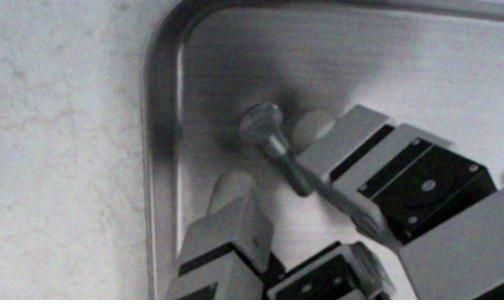

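Request:
execute_actions(actions=[[[-0.004,0,-0.015,0,0,0,0.754,-0.27,0.576,0.696,0.95,0,0.95,0.95,0.754,0.27,0.576,0.696,0.714,0.678,0.226,0.168,0.4,-0.6,0,0,0,0,0,0,0.754,0,0.576,0.696,0.754,0,0.576,0.696,0.754,0,0.576,0.696,0.714,0.678,0.226,0.168,0.4,-0.6]],[[0,0,0,0,0,0,0.754,-0.5,0.576,0.696,0.95,0,0.95,0.95,0.754,0.5,0.576,0.696,0.714,0.678,0.226,0.168,0.4,-0.9,0,0,0,0,0,0,0.754,0,0.576,0.696,0.754,0,0.576,0.696,0.754,0,0.576,0.696,0.714,0.678,0.226,0.168,0.4,-0.6]],[[0,0,0,0,0,0,0.754,-0.5,0.576,0.696,0.95,0,0.95,0.95,0.754,0.5,0.576,0.696,0.714,0.678,0.226,0.168,0.4,-0.9,0,0,0,0,0,0,0.754,0,0.576,0.696,0.754,0,0.576,0.696,0.754,0,0.576,0.696,0.714,0.678,0.226,0.168,0.4,-0.6]]], cameras=["cam_left_wrist"])

Request:
zoom_image(camera="cam_left_wrist", region=[200, 0, 536, 200])

Scene clock: 71.40 s.
left_arm: end_effector_position=(+0.0949, -0.4302, +0.1360) hand_goal=(+0.754, -0.500, +0.576, +0.696, +0.950, +0.000, +0.950, +0.950, +0.754, +0.500, +0.576, +0.696, +0.714, +0.678, +0.226, +0.168) hand_measured=(+0.754, -0.386, +0.576, +0.696, +0.946, +0.002, +0.946, +0.946, +0.754, +0.374, +0.576, +0.696, +0.712, +0.678, +0.222, +0.168) hand_current_ma=(+0, +187, +0, +0, +0, +0, +0, +0, +0, -224, +0, +0, +0, +0, -1, +0) hand_state=(goal, blocked, goal, goal, goal, goal, goal, goal, goal, blocked, goal, goal, goal, goal, goal, goal) hand_current_limit=0.40 hand_speed=-0.90 end_effector_quat_wxyz=(+0.004, +0.944, +0.331, -0.001) | right_arm: end_effector_position=(+0.7107, -0.2612, +0.2835) hand_goal=(+0.754, +0.000, +0.576, +0.696, +0.754, +0.000, +0.576, +0.696, +0.754, +0.000, +0.576, +0.696, +0.714, +0.678, +0.226, +0.168) hand_measured=(+0.750, +0.000, +0.576, +0.696, +0.748, +0.000, +0.576, +0.696, +0.748, +0.000, +0.576, +0.696, +0.708, +0.678, +0.226, +0.168) hand_current_ma=(-22, +0, +3, +0, -26, +0, +3, +0, -26, +0, +3, +0, -21, -3, -1, -1) hand_state=(goal, goal, goal, goal, goal, goal, goal, goal, goal, goal, goal, goal, goal, goal, goal, goal) hand_current_limit=0.40 hand_speed=-0.60 end_effector_quat_wxyz=(-0.477, +0.764, +0.031, +0.433)
Joint positions: left_arm=[-1.506 1.384 1.03 -1.208 0.001 -0.609] | right_arm=[-0.551 2.018 2.026 -0.882 -1.346 1.502]
Joint torques (N m): left_arm=[-0.5 -8.53 8.29 0.62 -0.02 0.03] | right_arm=[0.21 -20.13 10.85 1.47 -1.14 -0.04]
Heat: left arm: hottest elbow 33 °C; right arm: hottest elbow 36 °C.
Hand target: left_arm +0.0923, -0.4316, +0.1291; +0.000, +0.944, +0.329, +0.000 | right_arm +0.7133, -0.2627, +0.3070; -0.468, +0.761, +0.045, +0.447
Off the commanded pose: left_arm 0.008 m, 1 deg | right_arm 0.024 m, 3 deg.
Step readings (end_effector_position of left_arm | right_arm):
0: (+0.0976, -0.4283, +0.1417) | (+0.7107, -0.2612, +0.2835)
1: (+0.0975, -0.4288, +0.1414) | (+0.7107, -0.2612, +0.2835)
2: (+0.0972, -0.4298, +0.1408) | (+0.7107, -0.2612, +0.2835)
4: (+0.0961, -0.4303, +0.1385) | (+0.7107, -0.2612, +0.2835)
8: (+0.0949, -0.4299, +0.1361) | (+0.7107, -0.2612, +0.2835)
15: (+0.0949, -0.4302, +0.1360) | (+0.7107, -0.2612, +0.2835)
16: (+0.0949, -0.4302, +0.1360) | (+0.7107, -0.2612, +0.2835)
17: (+0.0949, -0.4302, +0.1360) | (+0.7107, -0.2612, +0.2835)
19: (+0.0949, -0.4302, +0.1360) | (+0.7107, -0.2612, +0.2835)
23: (+0.0949, -0.4302, +0.1360) | (+0.7107, -0.2612, +0.2835)
30: (+0.0949, -0.4302, +0.1360) | (+0.7107, -0.2612, +0.2835)
31: (+0.0949, -0.4302, +0.1360) | (+0.7107, -0.2612, +0.2835)
32: (+0.0949, -0.4302, +0.1360) | (+0.7107, -0.2612, +0.2835)
34: (+0.0949, -0.4302, +0.1360) | (+0.7107, -0.2612, +0.2835)
38: (+0.0949, -0.4302, +0.1360) | (+0.7107, -0.2612, +0.2835)
45: (+0.0949, -0.4302, +0.1360) | (+0.7107, -0.2612, +0.2835)
camera_calibration:
cam_left_wrist: T_world_to_cam=[[-0.999816, 0.00843069, 0.0172428, 0.062907], [0.0182611, 0.694435, 0.719324, 0.156407], [-0.00590961, 0.719506, -0.694461, 0.530995], [0, 0, 0, 1]] pos_world=[0.0631772, -0.491199, 0.255164]
Images, in order (width x height): cam_left_wrist 672x504.

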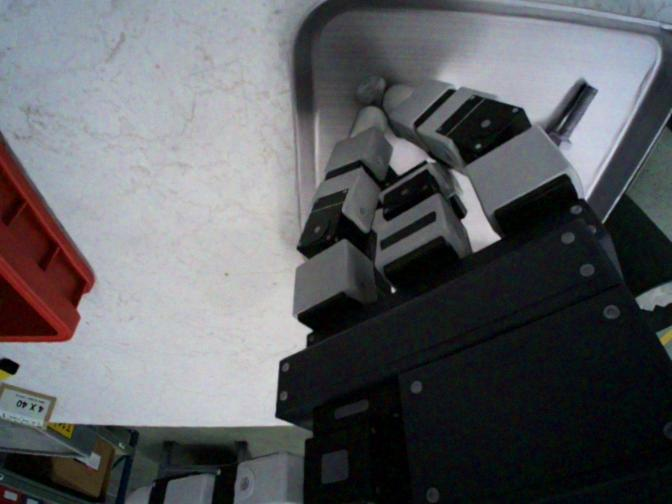

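Scaled by 1.500 from the camera's 672x504 image, which has a finer 960x720 frame.

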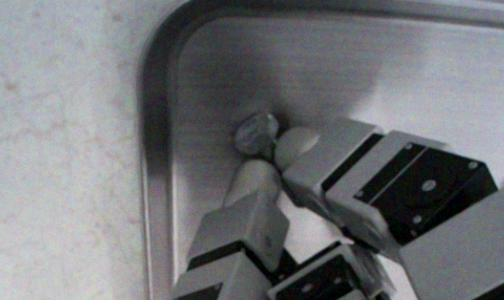

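Request:
execute_actions(actions=[[[0,0,0,0,0,0,0.754,-0.27,0.576,0.696,0.95,0,0.95,0.95,0.754,0.27,0.576,0.696,0.714,0.678,0.226,0.168,0.4,-0.8,0,0,0,0,0,0,0.754,0,0.576,0.696,0.754,0,0.576,0.696,0.754,0,0.576,0.696,0.714,0.678,0.226,0.168,0.4,-0.6]],[[0,0,-0.014,0,0,0,0.754,-0.27,0.576,0.696,0.95,0,0.95,0.95,0.754,0.27,0.576,0.696,0.714,0.678,0.226,0.168,0.4,-0.8,0,0,0,0,0,0,0.754,0,0.576,0.696,0.754,0,0.576,0.696,0.754,0,0.576,0.696,0.714,0.678,0.226,0.168,0.4,-0.6]]], cameras=["cam_left_wrist"])

Request:
zoom_image(camera="cam_left_wrist", region=[200, 0, 536, 200])

Scene clock: 76.80 s.
left_arm: end_effector_position=(+0.0950, -0.4314, +0.1318) hand_goal=(+0.754, -0.270, +0.576, +0.696, +0.950, +0.000, +0.950, +0.950, +0.754, +0.270, +0.576, +0.696, +0.714, +0.678, +0.226, +0.168) hand_measured=(+0.756, -0.272, +0.578, +0.696, +0.946, +0.002, +0.946, +0.946, +0.754, +0.272, +0.576, +0.696, +0.712, +0.678, +0.222, +0.168) hand_current_ma=(+0, +0, +0, +0, +0, +0, +0, +0, +0, +0, +0, +0, +0, +0, -1, +0) hand_state=(goal, goal, goal, goal, goal, goal, goal, goal, goal, goal, goal, goal, goal, goal, goal, goal) hand_current_limit=0.40 hand_speed=-0.80 end_effector_quat_wxyz=(+0.008, +0.944, +0.331, -0.002) | right_arm: end_effector_position=(+0.7107, -0.2612, +0.2835) hand_goal=(+0.754, +0.000, +0.576, +0.696, +0.754, +0.000, +0.576, +0.696, +0.754, +0.000, +0.576, +0.696, +0.714, +0.678, +0.226, +0.168) hand_measured=(+0.750, +0.000, +0.576, +0.696, +0.748, +0.000, +0.576, +0.696, +0.748, +0.000, +0.576, +0.696, +0.708, +0.678, +0.226, +0.168) hand_current_ma=(-22, +0, +3, +0, -26, +0, +3, +0, -26, +0, +3, +0, -21, -3, -1, -1) hand_state=(goal, goal, goal, goal, goal, goal, goal, goal, goal, goal, goal, goal, goal, goal, goal, goal) hand_current_limit=0.40 hand_speed=-0.60 end_effector_quat_wxyz=(-0.477, +0.764, +0.031, +0.433)
Joint positions: left_arm=[-1.506 1.387 1.02 -1.188 0.001 -0.609] | right_arm=[-0.551 2.018 2.026 -0.882 -1.346 1.502]
Joint torques (N m): left_arm=[-0.38 -8.23 7.79 0.84 -0.03 0.03] | right_arm=[0.26 -20.13 10.85 1.47 -1.14 -0.04]
Heat: left arm: hottest elbow 34 °C; right arm: hottest elbow 36 °C.
Hand target: left_arm +0.0923, -0.4316, +0.1207; +0.000, +0.944, +0.329, +0.000 | right_arm +0.7133, -0.2627, +0.3070; -0.468, +0.761, +0.045, +0.447
Off the commanded pose: left_arm 0.011 m, 1 deg | right_arm 0.024 m, 3 deg.
Step readings (end_effector_position of left_arm | right_arm):
0: (+0.0949, -0.4302, +0.1360) | (+0.7107, -0.2612, +0.2835)
1: (+0.0949, -0.4302, +0.1360) | (+0.7107, -0.2612, +0.2835)
2: (+0.0949, -0.4302, +0.1360) | (+0.7107, -0.2612, +0.2835)
4: (+0.0949, -0.4302, +0.1360) | (+0.7107, -0.2612, +0.2835)
8: (+0.0949, -0.4302, +0.1360) | (+0.7107, -0.2612, +0.2835)
15: (+0.0949, -0.4302, +0.1360) | (+0.7107, -0.2612, +0.2835)
16: (+0.0949, -0.4305, +0.1356) | (+0.7107, -0.2612, +0.2835)
17: (+0.0950, -0.4311, +0.1346) | (+0.7107, -0.2612, +0.2835)
19: (+0.0950, -0.4311, +0.1319) | (+0.7107, -0.2612, +0.2835)
23: (+0.0950, -0.4314, +0.1318) | (+0.7107, -0.2612, +0.2835)
30: (+0.0950, -0.4314, +0.1318) | (+0.7107, -0.2612, +0.2835)
camera_calibration:
cam_left_wrist: T_world_to_cam=[[-0.999823, 0.00855621, 0.0167563, 0.0631586], [0.0179579, 0.699654, 0.714257, 0.163144], [-0.00561229, 0.714431, -0.699683, 0.527447], [0, 0, 0, 1]] pos_world=[0.0631778, -0.491509, 0.251461]
Images, in order (width x height): cam_left_wrist 672x504.

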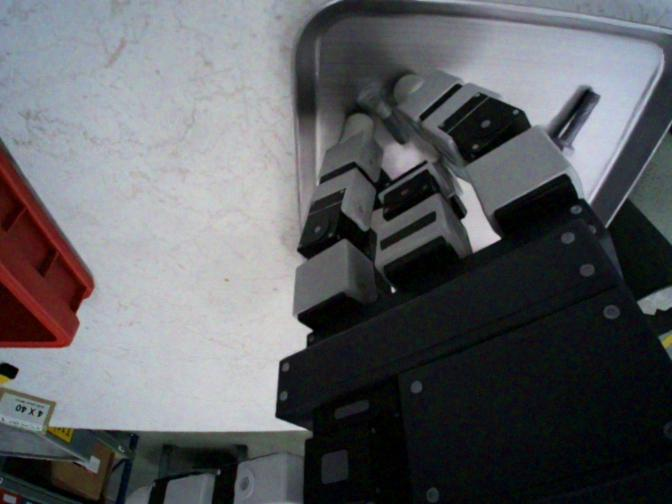

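Scaled by 1.500 from the camera's 672x504 image, which has a finer 960x720 frame.

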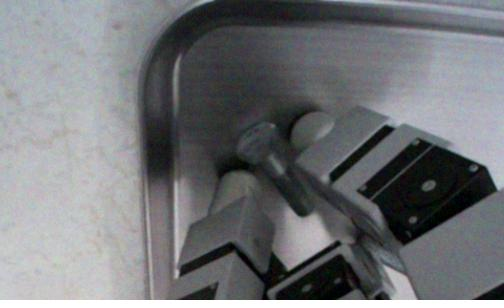

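Request:
execute_actions(actions=[[[0,0,0,0,0,0,0.754,-0.5,0.576,0.696,0.95,0,0.95,0.95,0.754,0.5,0.576,0.696,0.714,0.678,0.226,0.168,0.4,-0.9,0,0,0,0,0,0,0.754,0,0.576,0.696,0.754,0,0.576,0.696,0.754,0,0.576,0.696,0.714,0.678,0.226,0.168,0.4,-0.6]],[[0,0,0,0,0,0,0.754,-0.5,0.576,0.696,0.95,0,0.95,0.95,0.754,0.5,0.576,0.696,0.714,0.678,0.226,0.168,0.4,-0.9,0,0,0,0,0,0,0.754,0,0.576,0.696,0.754,0,0.576,0.696,0.754,0,0.576,0.696,0.714,0.678,0.226,0.168,0.4,-0.6]]], cameras=["cam_left_wrist"])

Request:
zoom_image(camera="cam_left_wrist", region=[200, 0, 536, 200])

Scene clock: 81.83 s.
left_arm: end_effector_position=(+0.0957, -0.4307, +0.1309) hand_goal=(+0.754, -0.500, +0.576, +0.696, +0.950, +0.000, +0.950, +0.950, +0.754, +0.500, +0.576, +0.696, +0.714, +0.678, +0.226, +0.168) hand_measured=(+0.756, -0.344, +0.578, +0.696, +0.946, +0.002, +0.946, +0.946, +0.752, +0.338, +0.576, +0.696, +0.712, +0.678, +0.222, +0.168) hand_current_ma=(+0, +327, +0, +0, +0, +0, +0, +0, +0, -351, +0, +0, +0, +0, -1, +0) hand_state=(goal, blocked, goal, goal, goal, goal, goal, goal, goal, blocked, goal, goal, goal, goal, goal, goal) hand_current_limit=0.40 hand_speed=-0.90 end_effector_quat_wxyz=(+0.007, +0.944, +0.331, +0.000) | right_arm: end_effector_position=(+0.7107, -0.2612, +0.2835) hand_goal=(+0.754, +0.000, +0.576, +0.696, +0.754, +0.000, +0.576, +0.696, +0.754, +0.000, +0.576, +0.696, +0.714, +0.678, +0.226, +0.168) hand_measured=(+0.750, +0.000, +0.576, +0.696, +0.748, +0.000, +0.576, +0.696, +0.748, +0.000, +0.576, +0.696, +0.708, +0.678, +0.226, +0.168) hand_current_ma=(-22, +0, +3, +0, -26, +0, +3, +0, -26, +0, +3, +0, -21, -3, -1, -1) hand_state=(goal, goal, goal, goal, goal, goal, goal, goal, goal, goal, goal, goal, goal, goal, goal, goal) hand_current_limit=0.40 hand_speed=-0.60 end_effector_quat_wxyz=(-0.477, +0.764, +0.031, +0.433)
Joint positions: left_arm=[-1.506 1.387 1.018 -1.187 -0.004 -0.609] | right_arm=[-0.551 2.018 2.026 -0.882 -1.346 1.502]
Joint torques (N m): left_arm=[-0.38 -8.12 7.99 0.73 0.13 0.03] | right_arm=[0.26 -20.19 10.85 1.47 -1.13 -0.04]
Heat: left arm: hottest elbow 33 °C; right arm: hottest elbow 36 °C.
Hand target: left_arm +0.0923, -0.4316, +0.1208; +0.000, +0.944, +0.329, +0.000 | right_arm +0.7133, -0.2627, +0.3070; -0.468, +0.761, +0.045, +0.447
Off the commanded pose: left_arm 0.011 m, 1 deg | right_arm 0.024 m, 3 deg.
Step readings (end_effector_position of left_arm | right_arm):
0: (+0.0950, -0.4314, +0.1318) | (+0.7107, -0.2612, +0.2835)
1: (+0.0950, -0.4314, +0.1318) | (+0.7107, -0.2612, +0.2835)
2: (+0.0950, -0.4314, +0.1318) | (+0.7107, -0.2612, +0.2835)
4: (+0.0950, -0.4314, +0.1318) | (+0.7107, -0.2612, +0.2835)
8: (+0.0957, -0.4307, +0.1311) | (+0.7107, -0.2612, +0.2835)
15: (+0.0957, -0.4307, +0.1309) | (+0.7107, -0.2612, +0.2835)
16: (+0.0957, -0.4307, +0.1309) | (+0.7107, -0.2612, +0.2835)
17: (+0.0957, -0.4307, +0.1309) | (+0.7107, -0.2612, +0.2835)
19: (+0.0957, -0.4307, +0.1309) | (+0.7107, -0.2612, +0.2835)
23: (+0.0957, -0.4307, +0.1309) | (+0.7107, -0.2612, +0.2835)
30: (+0.0957, -0.4307, +0.1309) | (+0.7107, -0.2612, +0.2835)
camera_calibration:
cam_left_wrist: T_world_to_cam=[[-0.999888, 0.00845198, 0.0123239, 0.064445], [0.0147253, 0.69776, 0.71618, 0.162579], [-0.00254602, 0.716282, -0.697806, 0.526496], [0, 0, 0, 1]] pos_world=[0.0633842, -0.491105, 0.250163]
Images, in order (width x height): cam_left_wrist 672x504.

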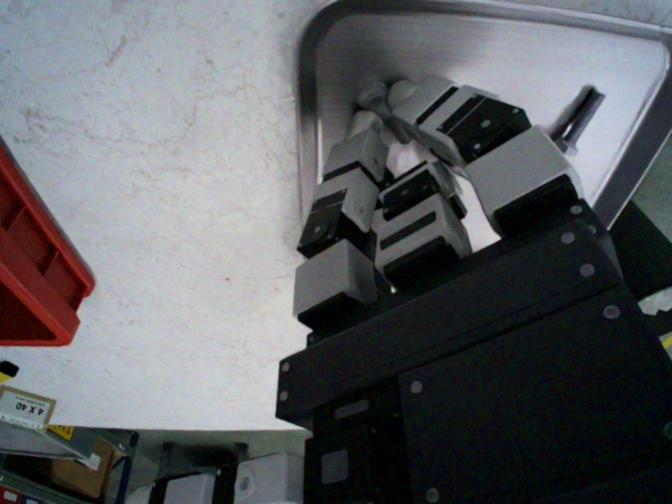

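Scaled by 1.500 from the camera's 672x504 image, which has a finer 960x720 frame.

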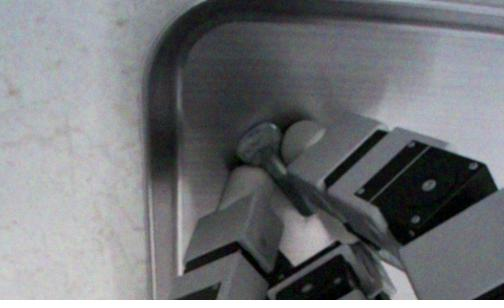

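Request:
execute_actions(actions=[[[0,0,0.06,0,0,0,0.754,-0.5,0.576,0.696,0.95,0,0.95,0.95,0.754,0.5,0.576,0.696,0.714,0.678,0.226,0.168,0.4,-0.9,0,0,0,0,0,0,0.754,0,0.576,0.696,0.754,0,0.576,0.696,0.754,0,0.576,0.696,0.714,0.678,0.226,0.168,0.4,-0.6]],[[0,0,0.09,0,0,0,0.754,-0.5,0.576,0.696,0.95,0,0.95,0.95,0.754,0.5,0.576,0.696,0.714,0.678,0.226,0.168,0.4,-0.9,0,0,0,0,0,0,0.754,0,0.576,0.696,0.754,0,0.576,0.696,0.754,0,0.576,0.696,0.714,0.678,0.226,0.168,0.4,-0.6]],[[0.05,0,0.09,0,0,-0.01,0.754,-0.5,0.576,0.696,0.95,0,0.95,0.95,0.754,0.5,0.576,0.696,0.714,0.678,0.226,0.168,0.4,-0.9,0,0,0,0,0,0,0.754,0,0.576,0.696,0.754,0,0.576,0.696,0.754,0,0.576,0.696,0.714,0.678,0.226,0.168,0.4,-0.6]],[[0.14,-0.0075,0.02,0,0,-0.037,0.754,-0.5,0.576,0.696,0.95,0,0.95,0.95,0.754,0.5,0.576,0.696,0.714,0.678,0.226,0.168,0.4,-0.9,0,0,0,0,0,0,0.754,0,0.576,0.696,0.754,0,0.576,0.696,0.754,0,0.576,0.696,0.714,0.678,0.226,0.168,0.4,-0.6]],[[0.14,-0.0075,0,0,0,-0.037,0.754,-0.5,0.576,0.696,0.95,0,0.95,0.95,0.754,0.5,0.576,0.696,0.714,0.678,0.226,0.168,0.4,-0.9,0,0,0,0,0,0,0.754,0,0.576,0.696,0.754,0,0.576,0.696,0.754,0,0.576,0.696,0.714,0.678,0.226,0.168,0.4,-0.6]],[[0.14,-0.0075,0,0,0,-0.037,0.754,-0.5,0.576,0.696,0.95,0,0.95,0.95,0.754,0.5,0.576,0.696,0.714,0.678,0.226,0.168,0.4,-0.9,0,0,0,0,0,0,0.754,0,0.576,0.696,0.754,0,0.576,0.696,0.754,0,0.576,0.696,0.714,0.678,0.226,0.168,0.4,-0.6]],[[0.136,-0.0075,0,0,0,-0.037,0.754,-0.5,0.576,0.696,0.95,0,0.95,0.95,0.754,0.5,0.576,0.696,0.714,0.678,0.226,0.168,0.4,-0.9,0,0,0,0,0,0,0.754,0,0.576,0.696,0.754,0,0.576,0.696,0.754,0,0.576,0.696,0.714,0.678,0.226,0.168,0.4,-0.6]]], cameras=["cam_left_wrist","cam_high"])

Request:
zoom_image(camera="cam_left_wrist", region=[200, 0, 536, 200])

Scene clock: 101.90 s.
left_arm: end_effector_position=(+0.4503, -0.4418, +0.2563) hand_goal=(+0.754, -0.500, +0.576, +0.696, +0.950, +0.000, +0.950, +0.950, +0.754, +0.500, +0.576, +0.696, +0.714, +0.678, +0.226, +0.168) hand_measured=(+0.754, -0.346, +0.578, +0.696, +0.946, +0.000, +0.948, +0.946, +0.748, +0.338, +0.574, +0.696, +0.714, +0.678, +0.222, +0.168) hand_current_ma=(+0, +317, +0, +0, +0, +0, +0, +0, -1, -351, +0, +0, +0, +0, -1, +0) hand_state=(goal, blocked, goal, goal, goal, goal, goal, goal, goal, blocked, goal, goal, goal, goal, goal, goal) hand_current_limit=0.40 hand_speed=-0.90 end_effector_quat_wxyz=(-0.014, +0.995, +0.094, -0.012) | right_arm: end_effector_position=(+0.7107, -0.2612, +0.2835) hand_goal=(+0.754, +0.000, +0.576, +0.696, +0.754, +0.000, +0.576, +0.696, +0.754, +0.000, +0.576, +0.696, +0.714, +0.678, +0.226, +0.168) hand_measured=(+0.750, +0.000, +0.576, +0.696, +0.748, +0.000, +0.576, +0.696, +0.748, +0.000, +0.576, +0.696, +0.708, +0.678, +0.226, +0.168) hand_current_ma=(-22, +0, +3, +0, -26, +0, +3, +0, -26, +0, +3, +0, -21, -3, -1, -1) hand_state=(goal, goal, goal, goal, goal, goal, goal, goal, goal, goal, goal, goal, goal, goal, goal, goal) hand_current_limit=0.40 hand_speed=-0.60 end_effector_quat_wxyz=(-0.477, +0.764, +0.031, +0.433)
Joint positions: left_arm=[-0.721 1.808 1.871 -1.67 -0.001 0.662] | right_arm=[-0.551 2.018 2.026 -0.882 -1.346 1.502]
Joint torques (N m): left_arm=[-0.03 -15.79 13.78 -0.21 0.11 0.22] | right_arm=[0.21 -20.13 10.85 1.46 -1.13 -0.04]
Heat: left arm: hottest elbow 34 °C; right arm: hottest elbow 37 °C.
Hand target: left_arm +0.4559, -0.4496, +0.2767; +0.000, +0.996, +0.087, +0.000 | right_arm +0.7133, -0.2627, +0.3070; -0.468, +0.761, +0.045, +0.447
Off the commanded pose: left_arm 0.023 m, 2 deg | right_arm 0.024 m, 3 deg.
Step readings (end_effector_position of left_arm | right_arm):
0: (+0.0957, -0.4307, +0.1309) | (+0.7107, -0.2612, +0.2835)
1: (+0.0956, -0.4281, +0.1308) | (+0.7107, -0.2612, +0.2835)
2: (+0.0952, -0.4251, +0.1313) | (+0.7107, -0.2612, +0.2835)
4: (+0.0948, -0.4193, +0.1328) | (+0.7107, -0.2612, +0.2835)
8: (+0.0944, -0.4152, +0.1331) | (+0.7107, -0.2612, +0.2835)
15: (+0.0944, -0.4150, +0.1331) | (+0.7107, -0.2612, +0.2835)
16: (+0.0943, -0.4127, +0.1355) | (+0.7107, -0.2612, +0.2835)
17: (+0.0941, -0.4095, +0.1406) | (+0.7107, -0.2612, +0.2835)
19: (+0.0940, -0.4096, +0.1602) | (+0.7107, -0.2612, +0.2835)
23: (+0.0948, -0.4210, +0.1955) | (+0.7107, -0.2612, +0.2835)
30: (+0.0949, -0.4231, +0.2019) | (+0.7107, -0.2612, +0.2835)
31: (+0.0970, -0.4205, +0.2037) | (+0.7107, -0.2612, +0.2835)
32: (+0.0985, -0.4178, +0.2079) | (+0.7107, -0.2612, +0.2835)
34: (+0.1100, -0.4148, +0.2239) | (+0.7107, -0.2612, +0.2835)
38: (+0.1250, -0.4208, +0.2482) | (+0.7107, -0.2612, +0.2835)
45: (+0.1242, -0.4219, +0.2505) | (+0.7107, -0.2612, +0.2835)
46: (+0.1290, -0.4222, +0.2511) | (+0.7107, -0.2612, +0.2835)
47: (+0.1363, -0.4225, +0.2519) | (+0.7107, -0.2612, +0.2835)
49: (+0.1733, -0.4171, +0.2568) | (+0.7107, -0.2612, +0.2835)
53: (+0.2217, -0.4110, +0.2644) | (+0.7107, -0.2612, +0.2835)
60: (+0.2060, -0.4215, +0.2614) | (+0.7107, -0.2612, +0.2835)
61: (+0.2072, -0.4234, +0.2615) | (+0.7107, -0.2612, +0.2835)
62: (+0.2147, -0.4253, +0.2629) | (+0.7107, -0.2612, +0.2835)
64: (+0.2510, -0.4231, +0.2656) | (+0.7107, -0.2612, +0.2835)
68: (+0.3026, -0.4154, +0.2618) | (+0.7107, -0.2612, +0.2835)
75: (+0.2900, -0.4269, +0.2563) | (+0.7107, -0.2612, +0.2835)
76: (+0.2902, -0.4293, +0.2566) | (+0.7107, -0.2612, +0.2835)
77: (+0.2965, -0.4330, +0.2599) | (+0.7107, -0.2612, +0.2835)
79: (+0.3301, -0.4352, +0.2668) | (+0.7107, -0.2612, +0.2835)
83: (+0.3833, -0.4265, +0.2659) | (+0.7107, -0.2612, +0.2835)
90: (+0.3749, -0.4315, +0.2572) | (+0.7107, -0.2612, +0.2835)
91: (+0.3764, -0.4328, +0.2578) | (+0.7107, -0.2612, +0.2835)
92: (+0.3807, -0.4390, +0.2617) | (+0.7107, -0.2612, +0.2835)
94: (+0.4115, -0.4470, +0.2711) | (+0.7107, -0.2612, +0.2835)
98: (+0.4595, -0.4397, +0.2699) | (+0.7107, -0.2612, +0.2835)
105: (+0.4575, -0.4348, +0.2561) | (+0.7107, -0.2612, +0.2835)
camera_calibration:
cam_left_wrist: T_world_to_cam=[[-0.879055, 0.473827, 0.052451, 0.558482], [0.357085, 0.581559, 0.730944, -0.133995], [0.315838, 0.661269, -0.680419, 0.450775], [0, 0, 0, 1]] pos_world=[0.396412, -0.484781, 0.375366]
Images, in order (width x height): cam_high 672x504, cam_left_wrist 672x504.

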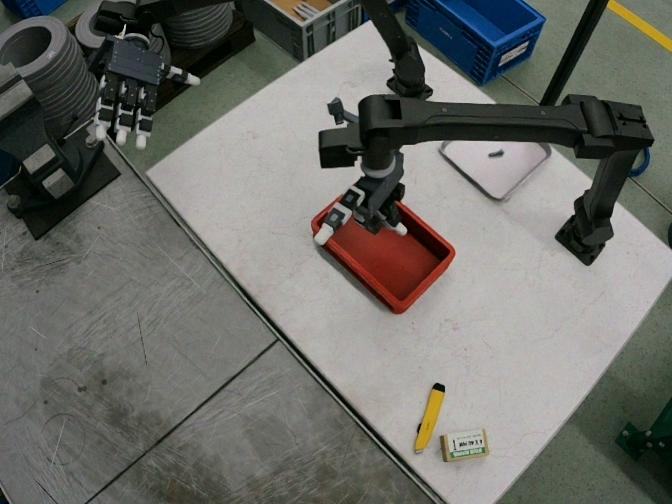

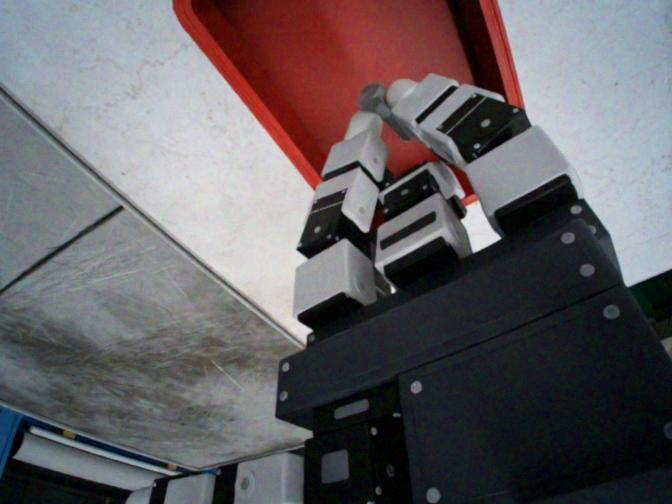

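Scaled by 1.500 from the camera's 672x504 image, which has a finer 960x720 frame.

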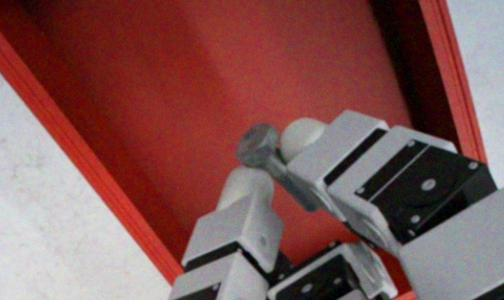

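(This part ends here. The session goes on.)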